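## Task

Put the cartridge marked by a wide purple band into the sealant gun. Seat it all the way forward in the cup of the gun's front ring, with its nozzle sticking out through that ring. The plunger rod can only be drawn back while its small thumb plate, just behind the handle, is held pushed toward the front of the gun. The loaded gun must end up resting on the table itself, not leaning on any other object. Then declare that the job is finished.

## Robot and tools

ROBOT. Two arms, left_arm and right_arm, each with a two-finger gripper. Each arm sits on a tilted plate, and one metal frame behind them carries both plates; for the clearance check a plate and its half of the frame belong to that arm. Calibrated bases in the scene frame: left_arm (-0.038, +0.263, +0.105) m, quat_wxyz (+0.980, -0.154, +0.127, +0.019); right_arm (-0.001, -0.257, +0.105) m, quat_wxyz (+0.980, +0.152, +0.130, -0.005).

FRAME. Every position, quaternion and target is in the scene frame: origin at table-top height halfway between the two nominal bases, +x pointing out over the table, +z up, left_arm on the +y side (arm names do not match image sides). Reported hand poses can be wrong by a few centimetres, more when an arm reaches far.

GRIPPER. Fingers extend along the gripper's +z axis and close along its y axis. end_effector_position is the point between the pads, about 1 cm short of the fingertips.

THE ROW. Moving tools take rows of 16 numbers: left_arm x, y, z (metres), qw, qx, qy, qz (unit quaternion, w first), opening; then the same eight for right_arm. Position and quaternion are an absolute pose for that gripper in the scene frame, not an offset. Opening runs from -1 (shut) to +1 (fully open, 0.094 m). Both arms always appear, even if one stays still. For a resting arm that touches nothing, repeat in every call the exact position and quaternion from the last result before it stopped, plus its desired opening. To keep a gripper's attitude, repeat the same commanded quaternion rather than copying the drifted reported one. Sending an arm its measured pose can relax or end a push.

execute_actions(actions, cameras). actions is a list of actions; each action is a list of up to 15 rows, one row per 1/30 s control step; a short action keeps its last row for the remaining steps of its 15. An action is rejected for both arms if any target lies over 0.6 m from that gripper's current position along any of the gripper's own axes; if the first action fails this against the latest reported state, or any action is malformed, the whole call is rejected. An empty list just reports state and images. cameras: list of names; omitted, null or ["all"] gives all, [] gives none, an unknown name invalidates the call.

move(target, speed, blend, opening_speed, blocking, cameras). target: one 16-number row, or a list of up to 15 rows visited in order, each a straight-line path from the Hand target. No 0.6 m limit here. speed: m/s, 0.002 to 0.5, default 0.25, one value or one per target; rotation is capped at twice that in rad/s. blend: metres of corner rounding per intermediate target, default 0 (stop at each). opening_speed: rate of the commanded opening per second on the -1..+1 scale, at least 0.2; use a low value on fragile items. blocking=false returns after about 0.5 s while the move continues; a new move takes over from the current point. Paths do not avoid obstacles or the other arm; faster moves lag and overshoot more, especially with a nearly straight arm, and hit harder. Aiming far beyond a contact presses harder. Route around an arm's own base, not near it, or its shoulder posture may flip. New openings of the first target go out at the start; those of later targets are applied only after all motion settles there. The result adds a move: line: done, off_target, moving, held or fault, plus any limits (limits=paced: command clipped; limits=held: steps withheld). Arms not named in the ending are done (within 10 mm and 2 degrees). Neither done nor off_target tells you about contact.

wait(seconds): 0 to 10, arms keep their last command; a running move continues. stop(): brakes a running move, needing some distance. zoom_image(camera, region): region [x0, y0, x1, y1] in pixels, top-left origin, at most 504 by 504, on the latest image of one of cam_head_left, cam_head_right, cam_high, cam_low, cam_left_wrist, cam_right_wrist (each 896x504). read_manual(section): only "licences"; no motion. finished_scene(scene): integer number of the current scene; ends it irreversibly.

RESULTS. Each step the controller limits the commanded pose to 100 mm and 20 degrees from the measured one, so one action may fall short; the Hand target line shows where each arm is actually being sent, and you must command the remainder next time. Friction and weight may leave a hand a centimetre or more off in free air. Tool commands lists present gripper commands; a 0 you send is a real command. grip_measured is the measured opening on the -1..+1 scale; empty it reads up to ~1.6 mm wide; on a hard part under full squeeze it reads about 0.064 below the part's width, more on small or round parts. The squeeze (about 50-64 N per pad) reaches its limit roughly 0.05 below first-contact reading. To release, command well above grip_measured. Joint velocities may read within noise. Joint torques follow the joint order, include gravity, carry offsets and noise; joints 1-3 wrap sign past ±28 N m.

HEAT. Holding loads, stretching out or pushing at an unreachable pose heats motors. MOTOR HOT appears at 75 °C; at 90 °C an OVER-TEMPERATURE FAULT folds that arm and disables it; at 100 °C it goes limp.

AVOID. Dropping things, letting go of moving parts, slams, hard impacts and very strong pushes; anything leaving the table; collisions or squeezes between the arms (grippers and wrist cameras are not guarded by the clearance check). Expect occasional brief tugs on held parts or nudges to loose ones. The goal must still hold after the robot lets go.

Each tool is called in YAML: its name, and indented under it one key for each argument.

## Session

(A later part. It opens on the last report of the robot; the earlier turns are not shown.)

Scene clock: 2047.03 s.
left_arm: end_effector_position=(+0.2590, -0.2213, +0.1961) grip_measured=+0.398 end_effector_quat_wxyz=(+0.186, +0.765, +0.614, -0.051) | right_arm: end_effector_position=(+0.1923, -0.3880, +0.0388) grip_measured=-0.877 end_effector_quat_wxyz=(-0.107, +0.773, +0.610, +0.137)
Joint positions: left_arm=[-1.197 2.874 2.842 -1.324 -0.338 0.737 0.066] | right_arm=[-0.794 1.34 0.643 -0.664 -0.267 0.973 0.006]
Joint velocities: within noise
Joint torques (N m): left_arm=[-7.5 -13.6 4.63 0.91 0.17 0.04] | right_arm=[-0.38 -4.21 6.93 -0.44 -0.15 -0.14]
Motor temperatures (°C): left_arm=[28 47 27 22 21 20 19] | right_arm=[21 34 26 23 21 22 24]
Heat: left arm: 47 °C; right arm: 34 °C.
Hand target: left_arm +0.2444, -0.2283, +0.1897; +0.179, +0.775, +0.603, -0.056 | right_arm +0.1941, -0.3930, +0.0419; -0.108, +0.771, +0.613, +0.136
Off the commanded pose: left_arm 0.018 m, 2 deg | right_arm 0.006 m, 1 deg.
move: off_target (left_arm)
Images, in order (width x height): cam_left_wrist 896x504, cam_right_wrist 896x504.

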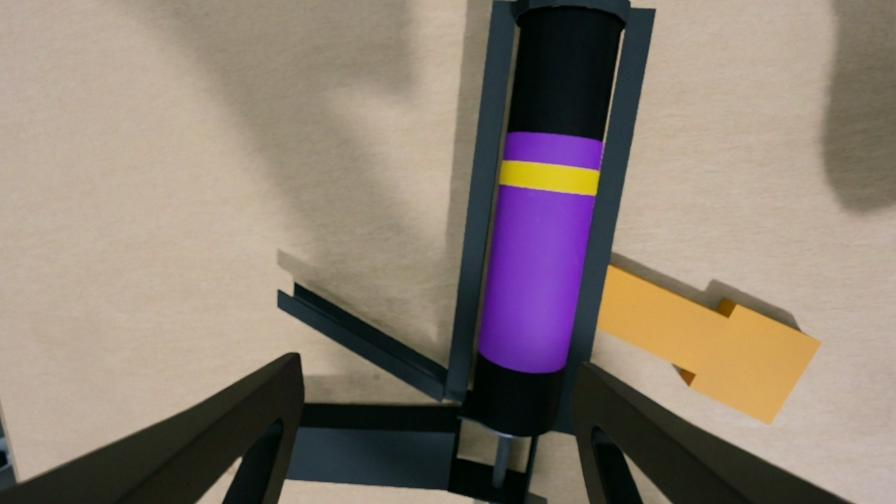

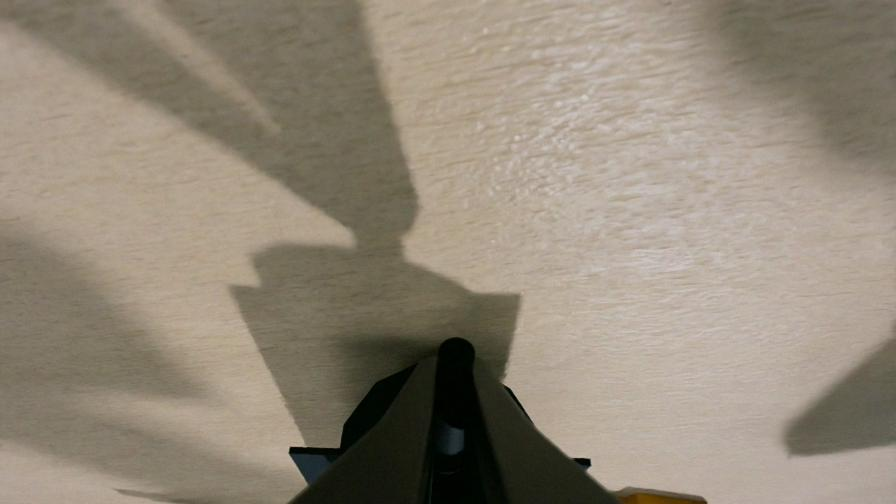

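zoom_image:
  camera: "cam_left_wrist"
  region: [450, 380, 600, 460]

execute_actions:
  actions: []

zoom_image:
  camera: "cam_head_left"
  region: [280, 210, 430, 260]

zoom_image:
  camera: "cam_head_right"
  region: [280, 210, 430, 260]

Scaled by 3.360 from the camera's 896x504 image, which has a finer 1280x720 frame.

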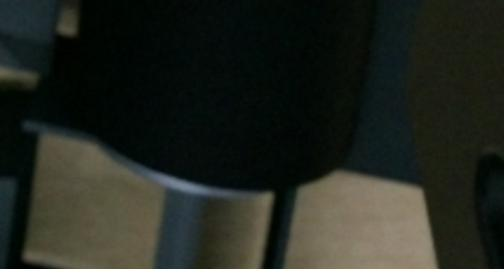

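Scene clock: 2092.87 s.
left_arm: end_effector_position=(+0.2590, -0.2213, +0.1961) grip_measured=+0.398 end_effector_quat_wxyz=(+0.186, +0.765, +0.614, -0.051) | right_arm: end_effector_position=(+0.1922, -0.3879, +0.0388) grip_measured=-0.877 end_effector_quat_wxyz=(-0.107, +0.773, +0.610, +0.137)
Joint positions: left_arm=[-1.197 2.874 2.842 -1.324 -0.338 0.737 0.066] | right_arm=[-0.794 1.34 0.643 -0.665 -0.267 0.972 0.006]
Joint velocities: within noise
Joint torques (N m): left_arm=[-7.5 -13.57 4.62 0.91 0.18 0.04] | right_arm=[-0.36 -4.21 6.8 -0.44 -0.16 -0.12]
Motor temperatures (°C): left_arm=[28 48 27 22 21 20 19] | right_arm=[21 33 27 22 21 22 25]
Heat: left arm: 48 °C; right arm: 33 °C.
Hand target: left_arm +0.2444, -0.2283, +0.1897; +0.179, +0.775, +0.603, -0.056 | right_arm +0.1940, -0.3929, +0.0419; -0.108, +0.771, +0.613, +0.136
Tool commands: left_gripper/opening=+0.4 right_gripper/opening=-0.97
Off the commanded pose: left_arm 0.018 m, 2 deg | right_arm 0.006 m, 1 deg.

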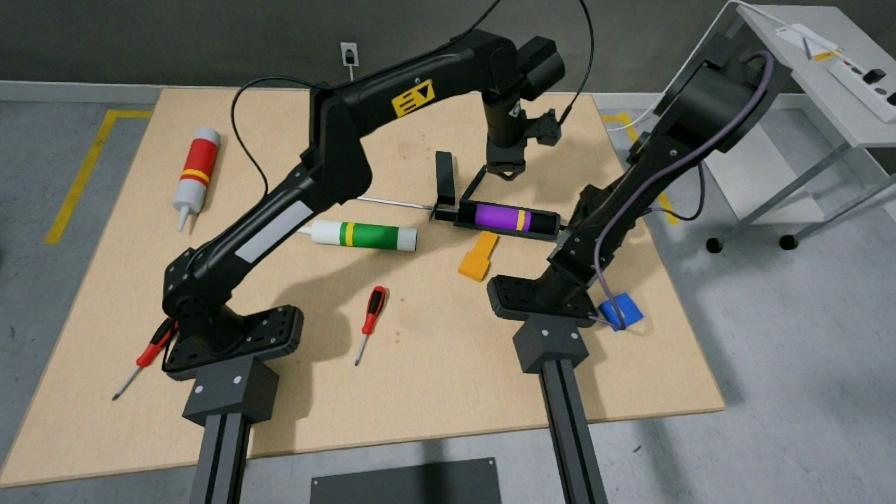

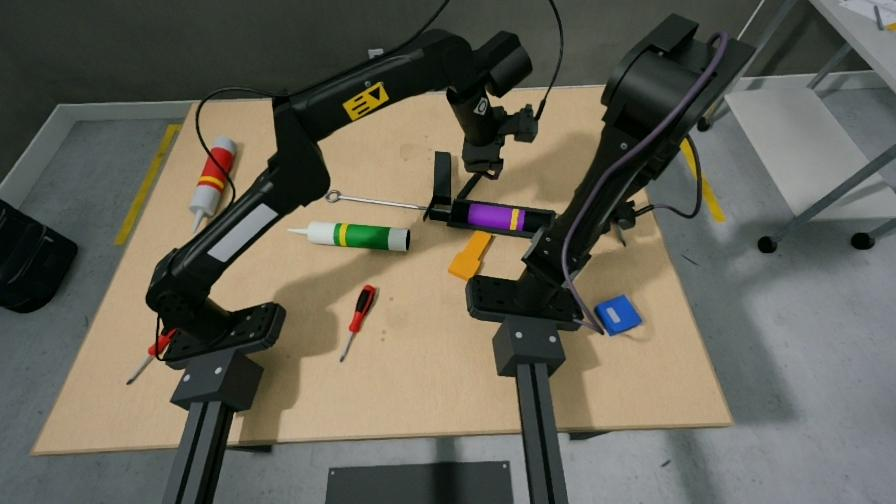

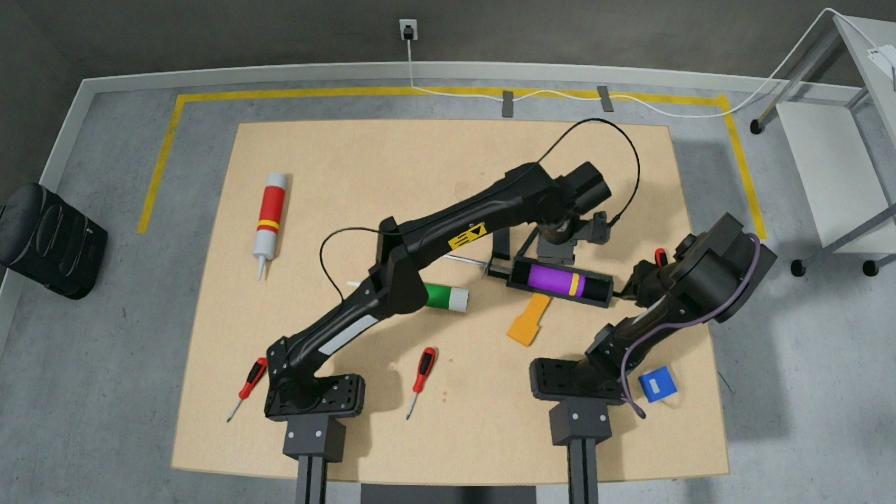

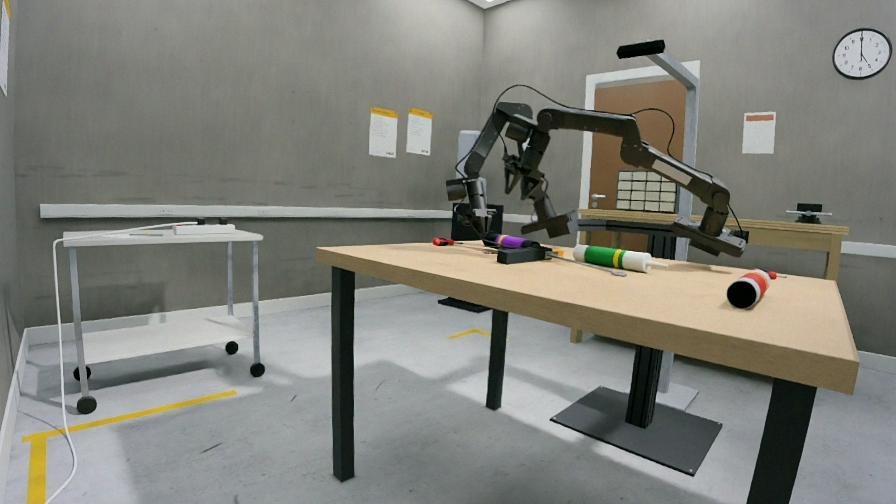

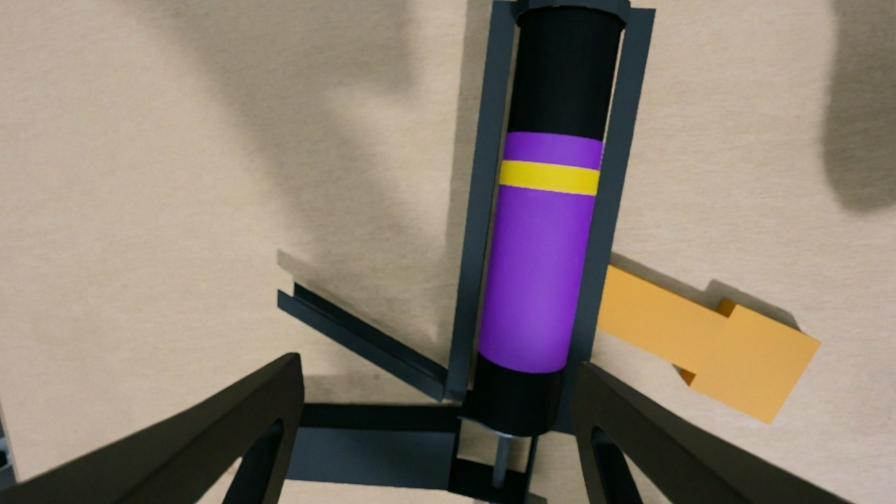

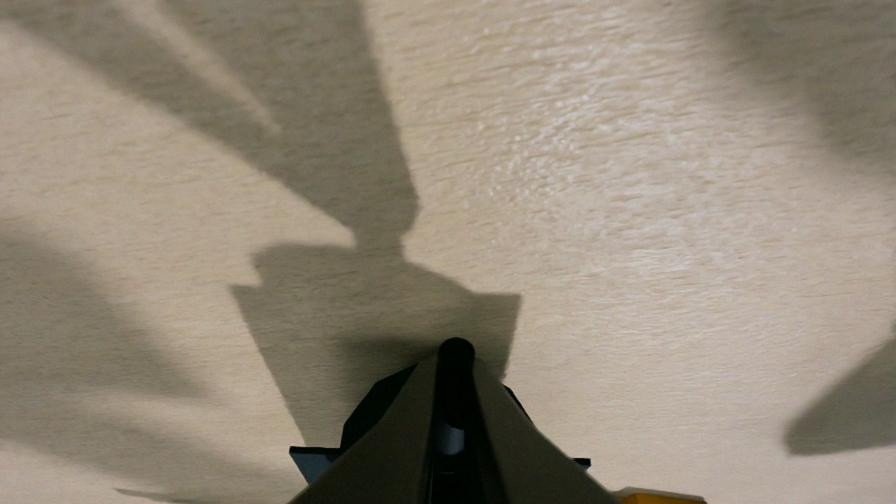

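Scaled by 3.360 from the camera's 896x504 image, which has a finer 1280x720 frame.

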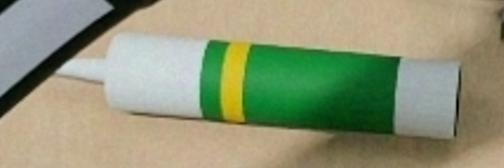

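Scaled by 3.360 from the camera's 896x504 image, which has a finer 1280x720 frame.

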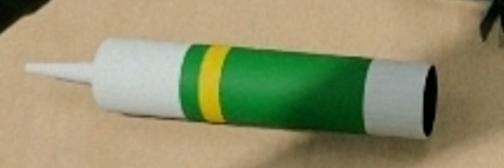

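move:
  target:
    - [0.2444,-0.2287,0.1897,0.180,0.775,0.603,-0.056,0.4,0.197,-0.393,0.030,-0.1081,0.7707,0.6131,0.1359,-0.97]
    - [0.2444,-0.2287,0.1897,0.180,0.775,0.603,-0.056,0.4,0.197,-0.405,0.032,-0.1081,0.7707,0.6131,0.1359,-0.97]
    - [0.2444,-0.2287,0.1897,0.180,0.775,0.603,-0.056,0.4,0.190,-0.405,0.036,-0.1081,0.7707,0.6131,0.1359,-0.97]
  speed: 0.06
  cameras: ["cam_left_wrist","cam_right_wrist"]

zoom_image:
  camera: "cam_left_wrist"
  region: [470, 0, 650, 160]

zoom_image:
  camera: "cam_left_wrist"
  region: [400, 330, 600, 480]

Scene clock: 2118.17 s.
left_arm: end_effector_position=(+0.2590, -0.2213, +0.1961) grip_measured=+0.398 end_effector_quat_wxyz=(+0.186, +0.765, +0.614, -0.051) | right_arm: end_effector_position=(+0.1880, -0.3974, +0.0307) grip_measured=-0.877 end_effector_quat_wxyz=(-0.117, +0.773, +0.608, +0.139)
Joint positions: left_arm=[-1.197 2.874 2.842 -1.324 -0.338 0.737 0.066] | right_arm=[-0.845 1.405 0.671 -0.662 -0.282 0.92 0.006]
Joint velocities: within noise
Joint torques (N m): left_arm=[-7.47 -13.56 4.62 0.9 0.16 0.04] | right_arm=[-0.58 -6.17 5.9 -0.45 -0.1 -0.13]
Motor temperatures (°C): left_arm=[28 48 26 22 21 20 19] | right_arm=[21 33 27 22 21 22 25]
Heat: left arm: 48 °C; right arm: 33 °C.
Hand target: left_arm +0.2444, -0.2283, +0.1897; +0.179, +0.775, +0.603, -0.056 | right_arm +0.1900, -0.4049, +0.0359; -0.108, +0.771, +0.613, +0.136
Off the commanded pose: left_arm 0.018 m, 2 deg | right_arm 0.009 m, 1 deg.
move: off_target (left_arm)
Images, in order (width x height): cam_left_wrist 896x504, cam_right_wrist 896x504.

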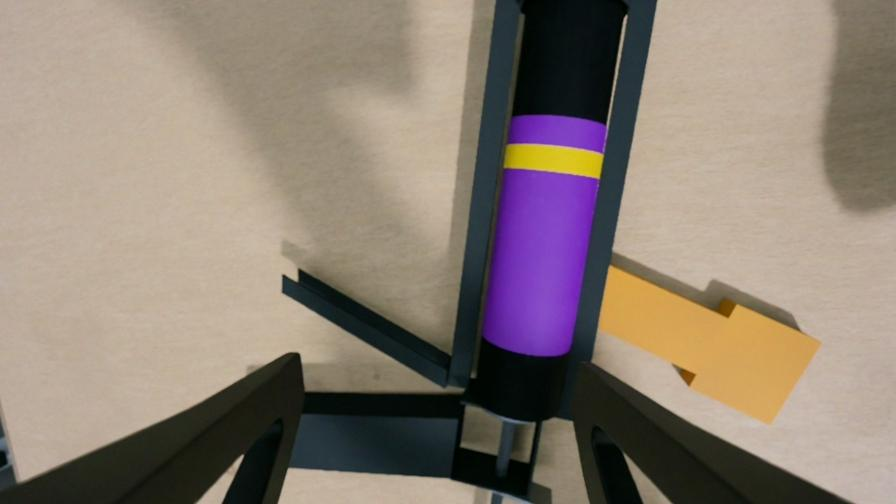

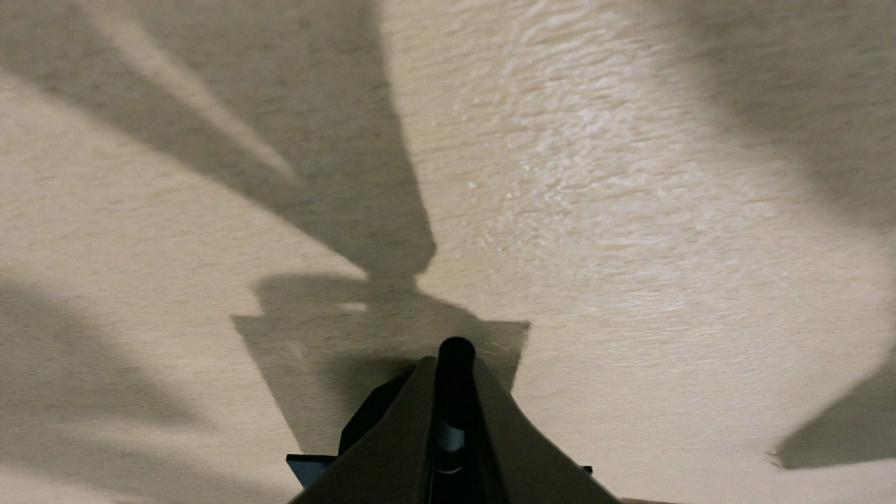

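Scaled by 2.800 from the camera's 896x504 image, which has a finer 1280x720 frame.

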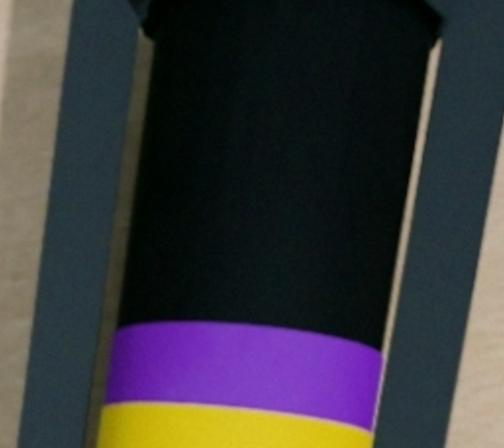

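Scaled by 2.520 from the camera's 896x504 image, which has a finer 1280x720 frame.

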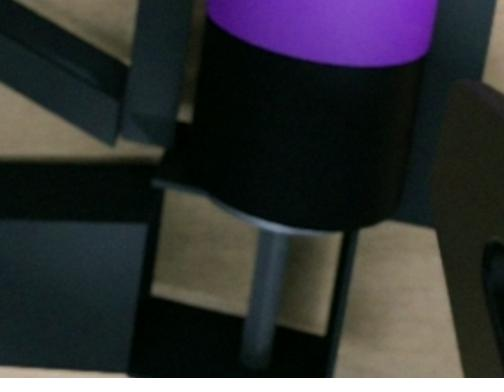

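move:
  target:
    - [0.2444,-0.2287,0.1897,0.180,0.775,0.603,-0.056,0.4,0.190,-0.415,0.040,-0.1081,0.7707,0.6131,0.1359,-0.97]
    - [0.2444,-0.2287,0.1897,0.180,0.775,0.603,-0.056,0.4,0.187,-0.425,0.047,-0.1081,0.7707,0.6131,0.1359,-0.97]
  speed: [0.04,0.015]
  cameras: ["cam_left_wrist","cam_right_wrist"]

zoom_image:
  camera: "cam_left_wrist"
  region: [400, 300, 600, 450]

Scene clock: 2171.17 s.
left_arm: end_effector_position=(+0.2590, -0.2213, +0.1961) grip_measured=+0.398 end_effector_quat_wxyz=(+0.186, +0.765, +0.614, -0.051) | right_arm: end_effector_position=(+0.1841, -0.4192, +0.0414) grip_measured=-0.877 end_effector_quat_wxyz=(-0.111, +0.772, +0.611, +0.134)
Joint positions: left_arm=[-1.197 2.874 2.842 -1.324 -0.338 0.737 0.066] | right_arm=[-0.915 1.405 0.74 -0.74 -0.284 0.844 0.006]
Joint velocities: left_arm=[-0.012 -0.002 0.002 -0.154 -0.037 -0.022 0] | right_arm=[within noise]
Joint torques (N m): left_arm=[-7.49 -13.6 4.62 0.9 0.17 0.03] | right_arm=[-0.59 -5.5 6.99 -0.55 -0.2 -0.1]
Motor temperatures (°C): left_arm=[28 48 26 23 21 20 19] | right_arm=[21 35 27 22 21 22 26]
Heat: left arm: 48 °C; right arm: 35 °C.
Hand target: left_arm +0.2444, -0.2283, +0.1897; +0.179, +0.775, +0.603, -0.056 | right_arm +0.1870, -0.4249, +0.0469; -0.108, +0.771, +0.613, +0.136
Off the commanded pose: left_arm 0.018 m, 2 deg | right_arm 0.009 m, 0 deg.
move: off_target (left_arm)
Images, in order (width x height): cam_left_wrist 896x504, cam_right_wrist 896x504.

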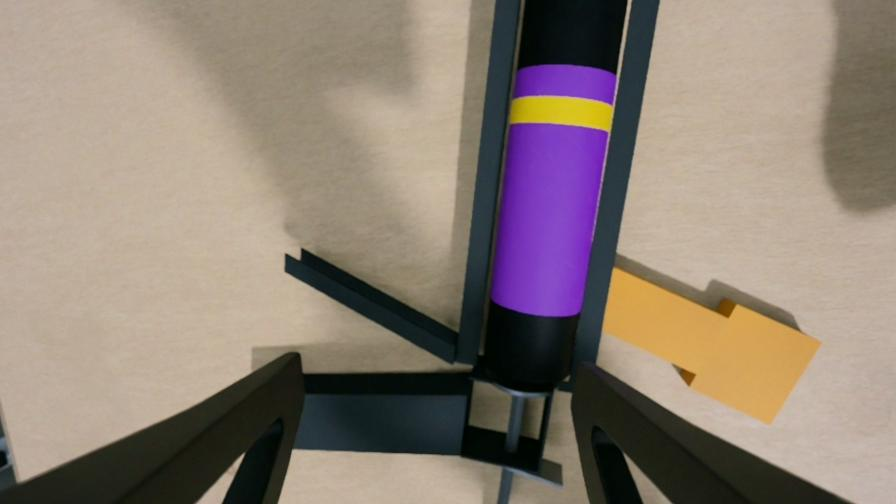

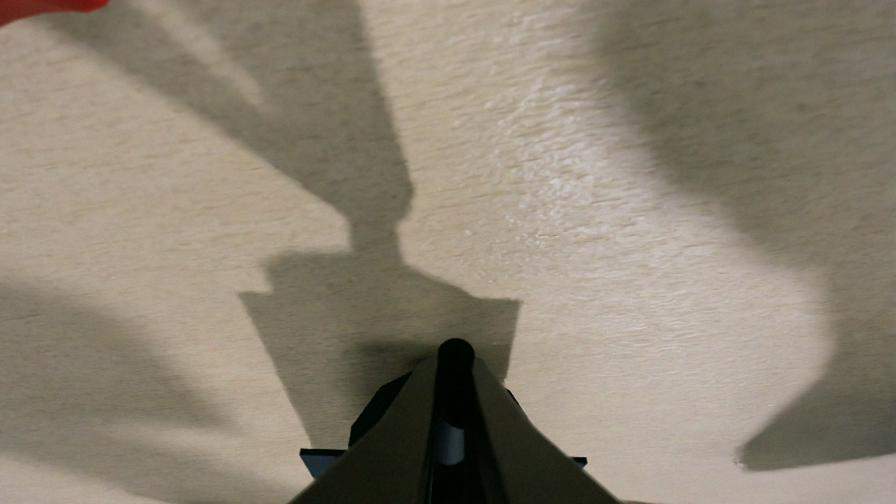

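Scaled by 2.520 from the camera's 896x504 image, which has a finer 1280x720 frame.

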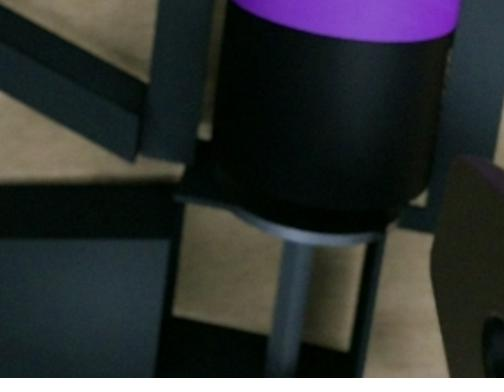

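move:
  target:
    - [0.2444,-0.2287,0.1897,0.180,0.775,0.603,-0.056,0.4,0.185,-0.435,0.044,-0.1081,0.7707,0.6131,0.1359,-0.97]
  speed: [0.02]
  cameras: ["cam_left_wrist","cam_right_wrist"]

zoom_image:
  camera: "cam_left_wrist"
  region: [400, 280, 600, 430]

zoom_image:
  camera: "cam_high"
  region: [470, 230, 650, 320]

Scene clock: 2178.37 s.
left_arm: end_effector_position=(+0.2590, -0.2213, +0.1961) grip_measured=+0.398 end_effector_quat_wxyz=(+0.186, +0.765, +0.614, -0.051) | right_arm: end_effector_position=(+0.1817, -0.4266, +0.0412) grip_measured=-0.877 end_effector_quat_wxyz=(-0.113, +0.771, +0.611, +0.136)
Joint positions: left_arm=[-1.197 2.874 2.842 -1.324 -0.338 0.737 0.066] | right_arm=[-0.946 1.427 0.765 -0.756 -0.291 0.811 0.006]
Joint velocities: within noise
Joint torques (N m): left_arm=[-7.49 -13.6 4.6 0.9 0.17 0.05] | right_arm=[-0.81 -4.74 7.27 -0.45 -0.18 -0.11]
Motor temperatures (°C): left_arm=[28 48 26 23 21 20 19] | right_arm=[21 35 27 22 21 22 26]
Heat: left arm: 48 °C; right arm: 35 °C.
Hand target: left_arm +0.2444, -0.2283, +0.1897; +0.179, +0.775, +0.603, -0.056 | right_arm +0.1849, -0.4350, +0.0440; -0.108, +0.771, +0.613, +0.136
Off the commanded pose: left_arm 0.018 m, 2 deg | right_arm 0.009 m, 1 deg.
move: off_target (left_arm)
Images, in order (width x height): cam_left_wrist 896x504, cam_right_wrist 896x504.

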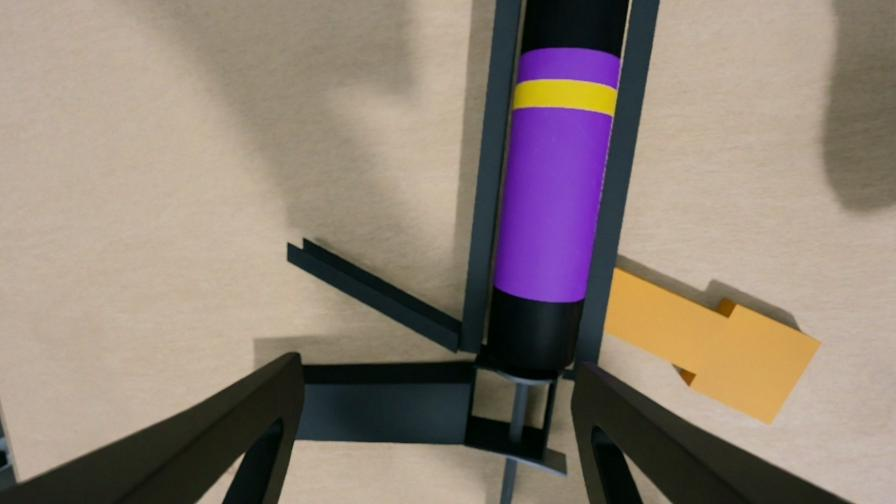

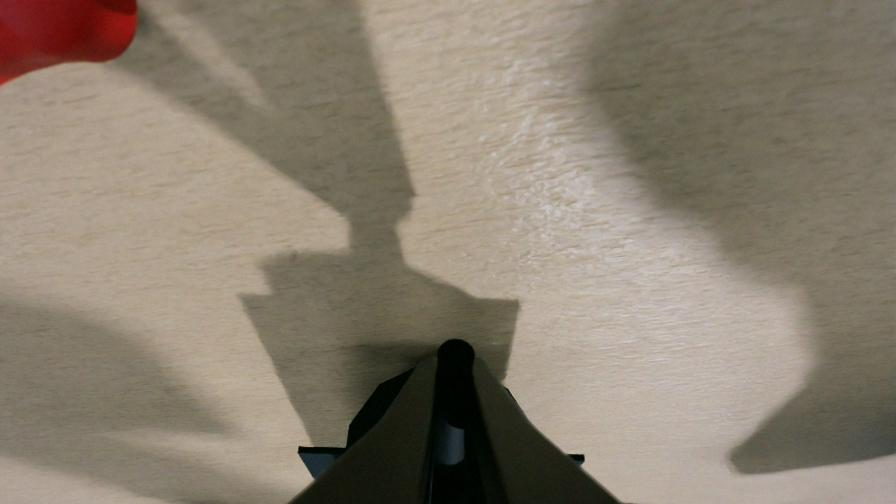

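Scaled by 2.520 from the camera's 896x504 image, which has a finer 1280x720 frame.

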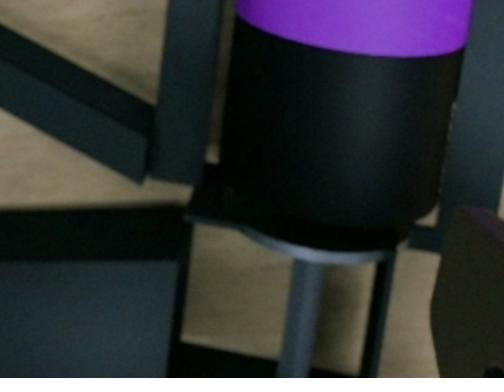

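This scene's latest camera images include none from cam_high. They are from: cam_left_wrist, cam_right_wrist. cam_high's image comes with the result of a call that names it in "cameras".

move:
  target:
    - [0.2444,-0.2287,0.1897,0.180,0.775,0.603,-0.056,0.4,0.184,-0.435,0.033,-0.1081,0.7707,0.6131,0.1359,-0.97]
    - [0.2444,-0.2287,0.1897,0.180,0.775,0.603,-0.056,0.4,0.184,-0.435,0.033,-0.1081,0.7707,0.6131,0.1359,-0.4]
    - [0.2444,-0.2287,0.1897,0.180,0.775,0.603,-0.056,0.4,0.180,-0.436,0.11,-0.1081,0.7707,0.6131,0.1359,-0.4]
  speed: 0.08

zoom_image:
  camera: "cam_left_wrist"
  region: [400, 280, 600, 430]

zoom_image:
  camera: "cam_high"
  region: [470, 230, 650, 320]

zoom_image:
  camera: "cam_right_wrist"
  region: [350, 120, 570, 504]

Scene clock: 2193.83 s.
left_arm: end_effector_position=(+0.2590, -0.2213, +0.1961) grip_measured=+0.398 end_effector_quat_wxyz=(+0.186, +0.765, +0.614, -0.051) | right_arm: end_effector_position=(+0.1754, -0.4295, +0.1012) grip_measured=-0.402 end_effector_quat_wxyz=(-0.124, +0.771, +0.610, +0.134)
Joint positions: left_arm=[-1.197 2.874 2.842 -1.324 -0.338 0.737 0.066] | right_arm=[-0.986 1.281 0.884 -1.054 -0.291 0.769 0.028]
Joint velocities: within noise
Joint torques (N m): left_arm=[-7.47 -13.61 4.62 0.91 0.16 0.04] | right_arm=[-0.55 -6.63 7.64 -0.58 -0.21 -0.07]
Motor temperatures (°C): left_arm=[28 48 26 23 21 20 19] | right_arm=[21 35 28 22 21 22 26]
Heat: left arm: 48 °C; right arm: 35 °C.
Hand target: left_arm +0.2444, -0.2283, +0.1897; +0.179, +0.775, +0.603, -0.056 | right_arm +0.1799, -0.4358, +0.1098; -0.108, +0.771, +0.613, +0.136
Off the commanded pose: left_arm 0.018 m, 2 deg | right_arm 0.012 m, 2 deg.
move: off_target (left_arm, right_arm)

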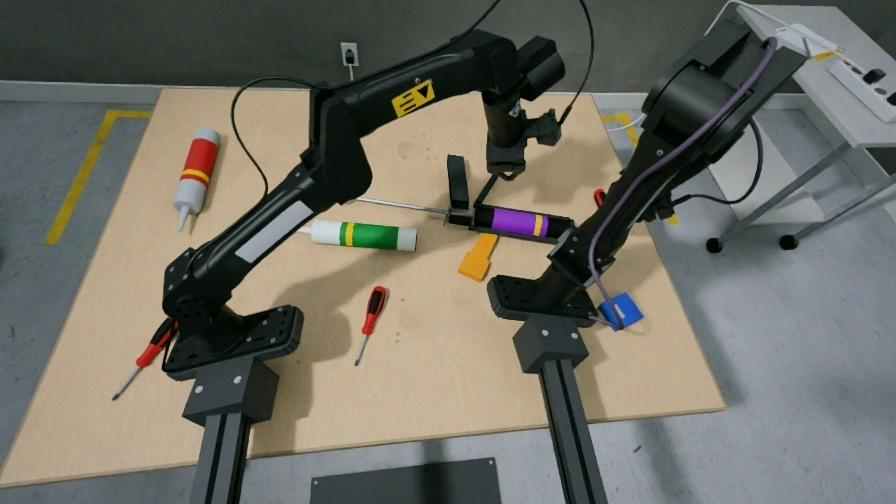

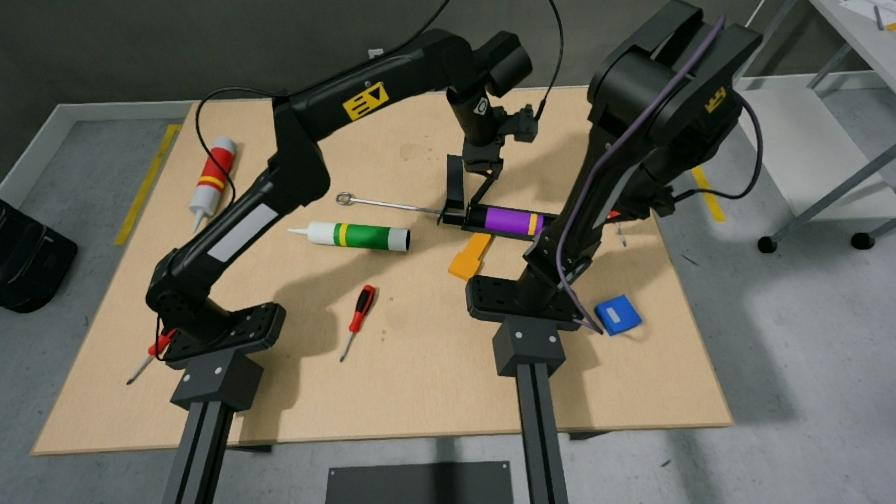

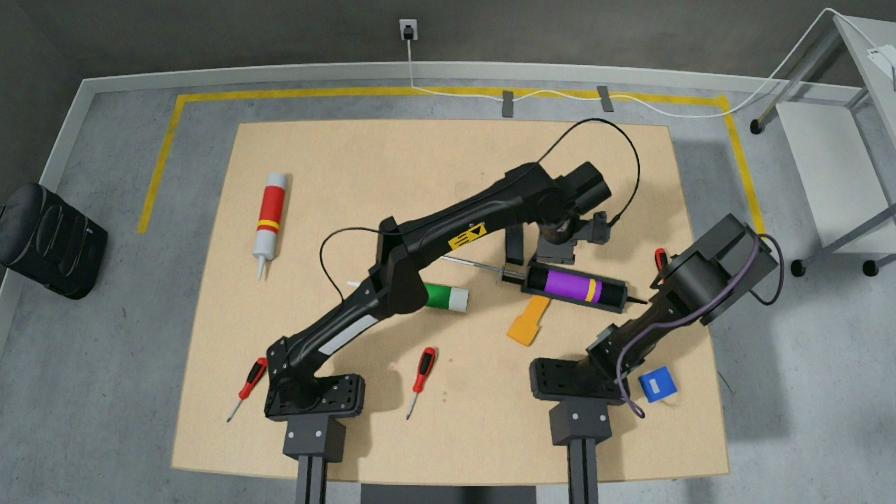

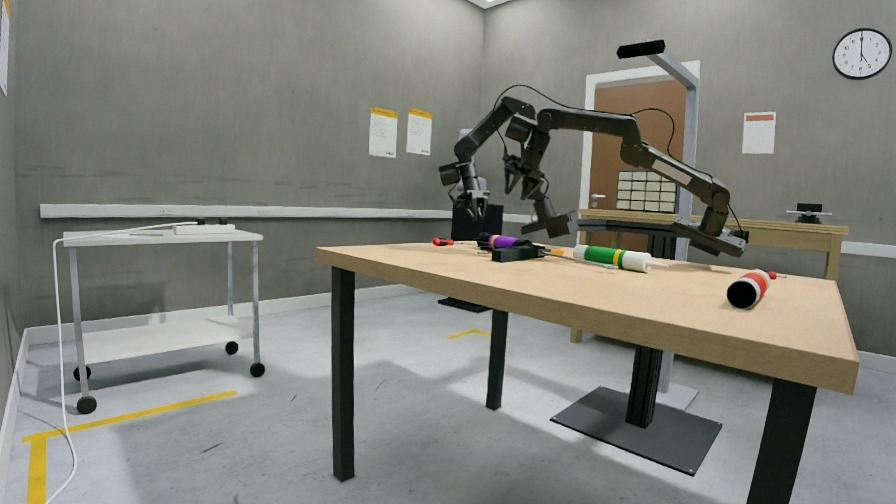

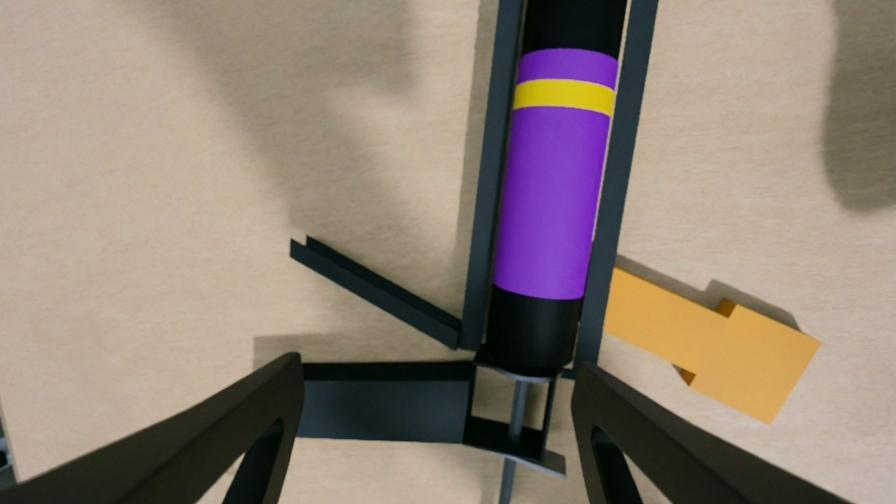

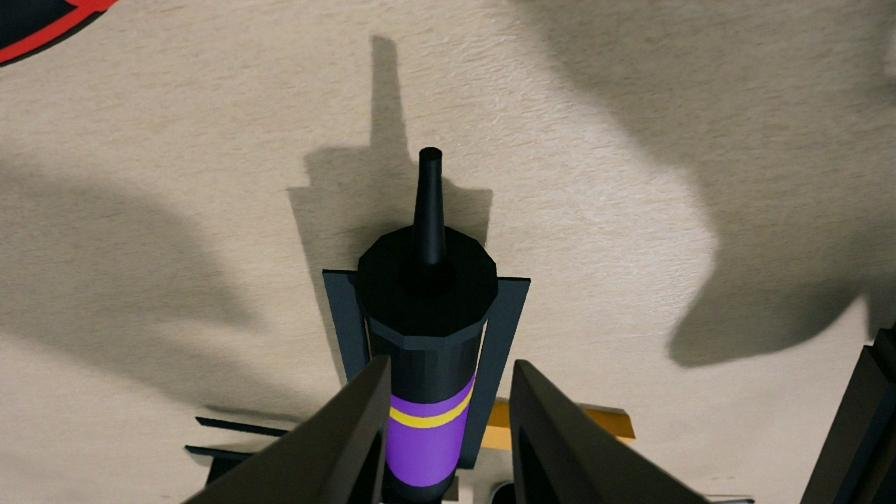

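Scaled by 2.520 from the camera's 896x504 image, which has a finer 1280x720 frame.

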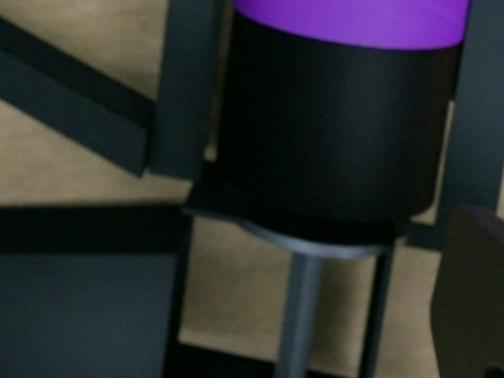

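Scaled by 2.800 from the camera's 896x504 image, which has a finer 1280x720 frame.

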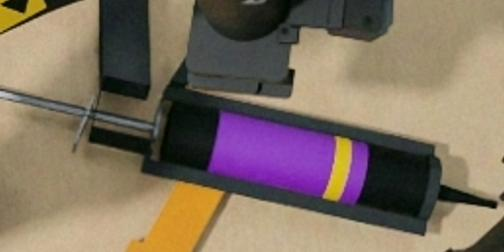

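Scaled by 1.312 from the camera's 896x504 image, which has a finer 1280x720 frame.

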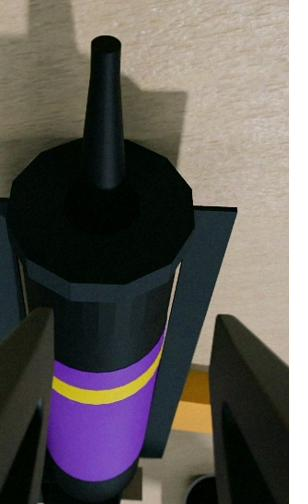

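move:
  target:
    - [0.2444,-0.2287,0.1897,0.180,0.775,0.603,-0.056,0.4,0.215,-0.485,0.15,-0.2382,0.7230,0.5751,0.2995,-0.5]
    - [0.225,-0.275,0.145,0.180,0.775,0.603,-0.056,0.4,0.215,-0.485,0.15,-0.2382,0.7230,0.5751,0.2995,-0.5]
  speed: 0.1
  cameras: ["cam_left_wrist","cam_right_wrist","cam_high"]

Scene clock: 2212.20 s.
left_arm: end_effector_position=(+0.2387, -0.2639, +0.1495) grip_measured=+0.398 end_effector_quat_wxyz=(+0.206, +0.766, +0.606, -0.056) | right_arm: end_effector_position=(+0.2119, -0.4798, +0.1468) grip_measured=-0.498 end_effector_quat_wxyz=(-0.214, +0.735, +0.578, +0.282)
Joint positions: left_arm=[-1.224 2.997 2.842 -1.166 -0.338 0.737 0.066] | right_arm=[-1.134 1.692 1.437 -1.554 -0.528 0.478 0.024]
Joint velocities: within noise
Joint torques (N m): left_arm=[-7.73 -12.97 7.5 0.95 0.13 -0.07] | right_arm=[-1.03 -7.17 7.53 -1.14 -0.33 -0.05]
Motor temperatures (°C): left_arm=[28 48 27 23 21 20 19] | right_arm=[21 36 28 22 21 22 25]
Heat: left arm: 48 °C; right arm: 36 °C.
Hand target: left_arm +0.2245, -0.2737, +0.1448; +0.208, +0.770, +0.599, -0.062 | right_arm +0.2150, -0.4846, +0.1495; -0.209, +0.735, +0.577, +0.288
Off the commanded pose: left_arm 0.018 m, 3 deg | right_arm 0.007 m, 4 deg.
elbow stopped short (left arm): the move would have taken joint 3 (elbow) straighter than the controller allows.
joint sent to its limit (right arm) — joint 4 (wrist pitch), lower limit. The joint targets are off in orientation, not in position.
move: off_target (left_arm, right_arm)
Images, in order (width x height): cam_high 896x504, cam_left_wrist 896x504, cam_right_wrist 896x504.

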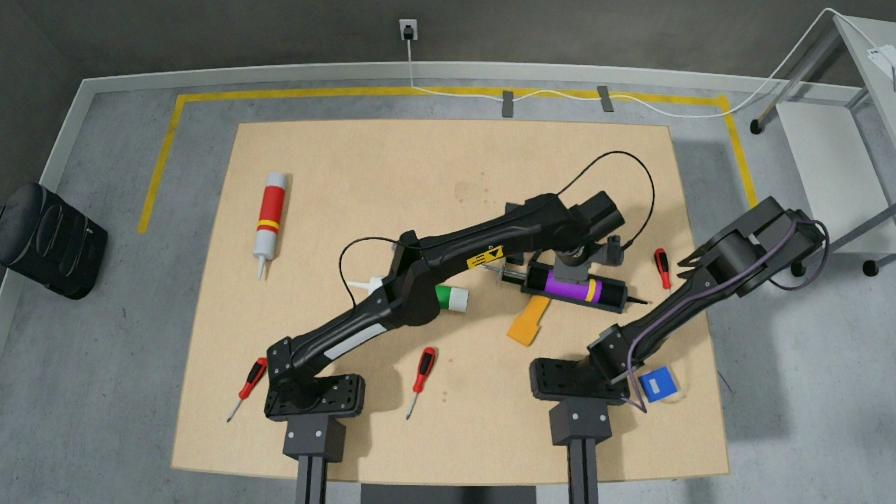

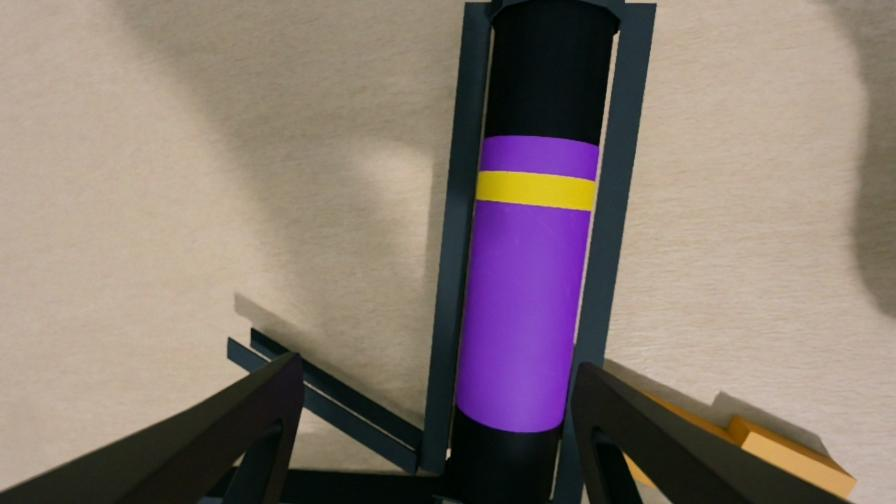

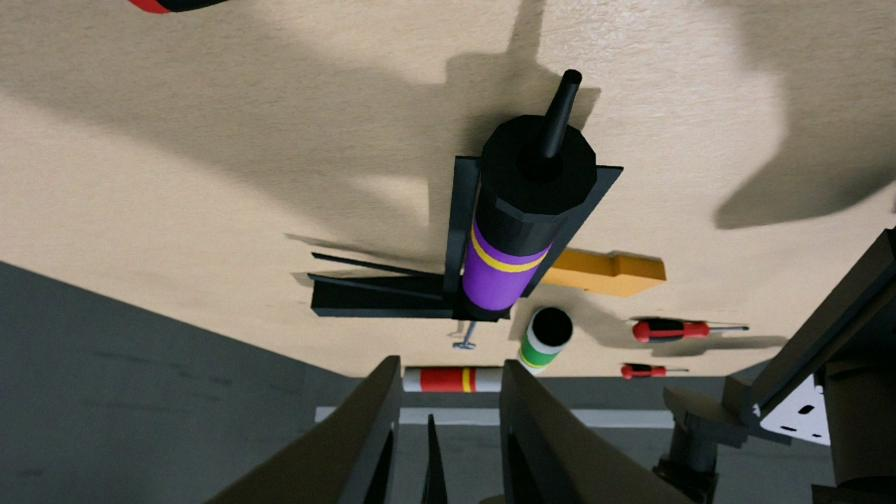

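zoom_image:
  camera: "cam_left_wrist"
  region: [460, 0, 680, 160]

zoom_image:
  camera: "cam_right_wrist"
  region: [430, 50, 650, 330]

zoom_image:
  camera: "cam_right_wrist"
  region: [470, 100, 610, 220]

zoom_image:
  camera: "cam_high"
  region: [510, 250, 660, 320]

Scaled by 2.291 from the camera's 896x504 image, which has a finer 1280x720 frame.

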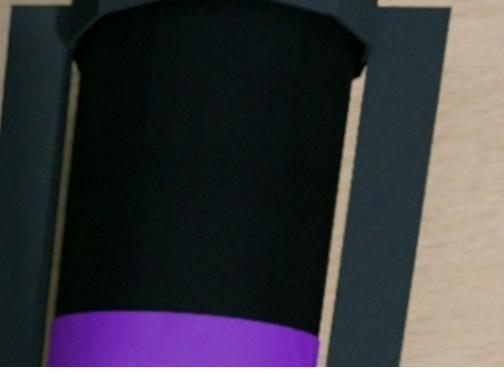

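Scaled by 1.800 from the camera's 896x504 image, which has a finer 1280x720 frame.

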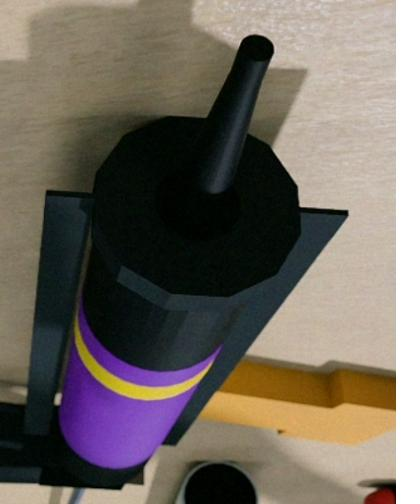

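Scaled by 3.600 from the camera's 896x504 image, which has a finer 1280x720 frame.

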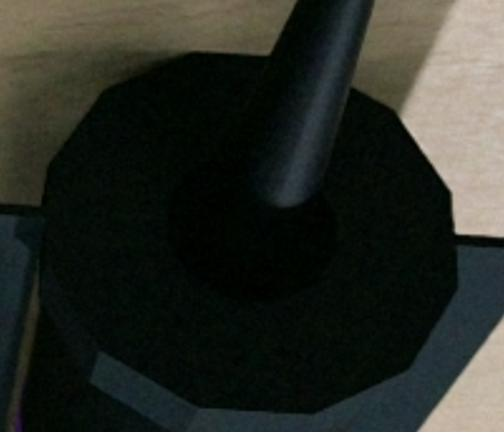

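Scaled by 3.360 from the camera's 896x504 image, which has a finer 1280x720 frame.

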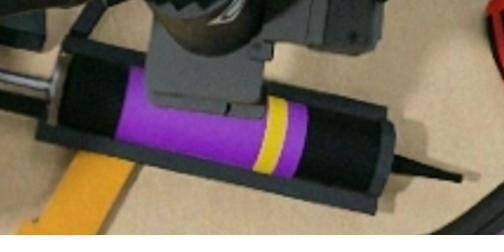

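move:
  target:
    - [0.26,-0.20,0.20,0.0454,0.7885,0.6105,-0.0586,0.4,0.184,-0.438,0.10,-0.1081,0.7707,0.6131,0.1359,-0.3]
    - [0.335,-0.155,0.15,0,0.1106,0.9939,0,0.4,0.184,-0.438,0.10,-0.1081,0.7707,0.6131,0.1359,-0.3]
  speed: 0.15
  cameras: ["cam_left_wrist","cam_right_wrist","cam_high"]

Scene clock: 2295.10 s.
left_arm: end_effector_position=(+0.3248, -0.1558, +0.1480) grip_measured=+0.398 end_effector_quat_wxyz=(+0.078, +0.125, +0.985, -0.090) | right_arm: end_effector_position=(+0.1851, -0.4387, +0.0994) grip_measured=-0.302 end_effector_quat_wxyz=(-0.116, +0.770, +0.611, +0.141)
Joint positions: left_arm=[-1.032 2.887 2.842 -1.402 -0.379 -0.671 0.066] | right_arm=[-0.984 1.319 0.921 -1.04 -0.307 0.767 0.033]
Joint velocities: within noise
Joint torques (N m): left_arm=[-5.27 -14.32 7.12 0.68 -0.11 -0.12] | right_arm=[0.25 -7.27 3.52 -0.14 -0.06 0.1]
Motor temperatures (°C): left_arm=[28 52 29 23 21 20 19] | right_arm=[21 36 28 23 21 22 24]
Heat: left arm: 52 °C; right arm: 36 °C.
Hand target: left_arm +0.3343, -0.1542, +0.1497; +0.088, +0.110, +0.986, -0.092 | right_arm +0.1839, -0.4380, +0.1000; -0.108, +0.771, +0.613, +0.136
Off the commanded pose: left_arm 0.010 m, 14 deg | right_arm 0.001 m, 1 deg.
elbow stopped short (left arm): the move would have taken joint 3 (elbow) straighter than the controller allows.
move: off_target (left_arm)
Images, in order (width x height): cam_high 896x504, cam_left_wrist 896x504, cam_right_wrist 896x504.

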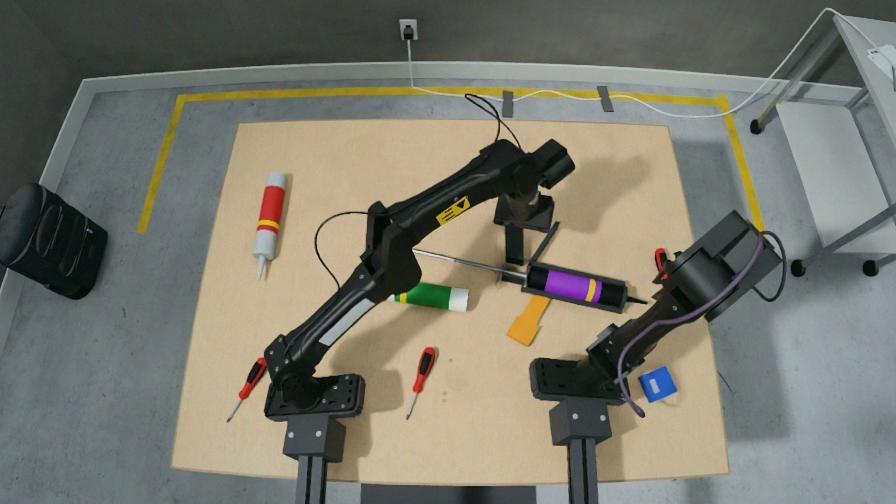

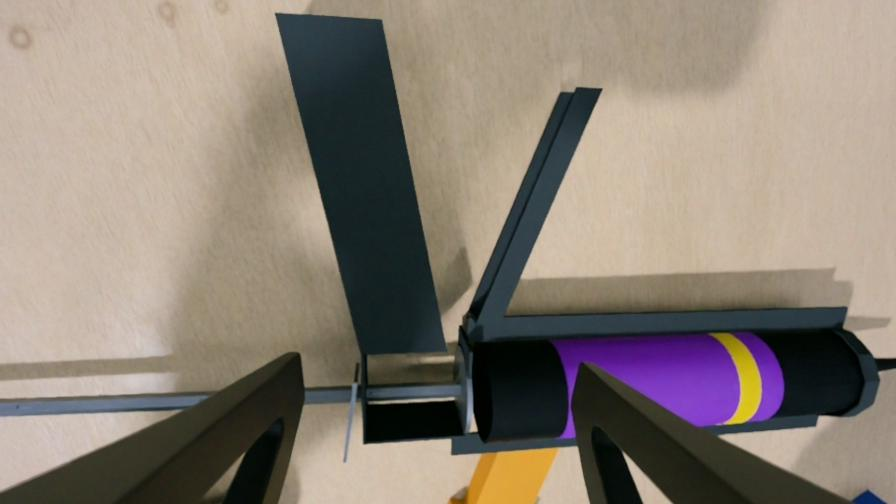

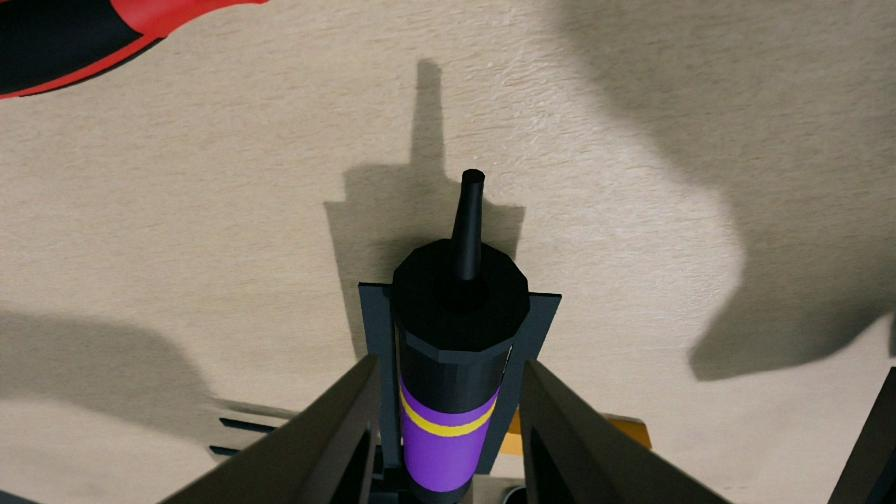

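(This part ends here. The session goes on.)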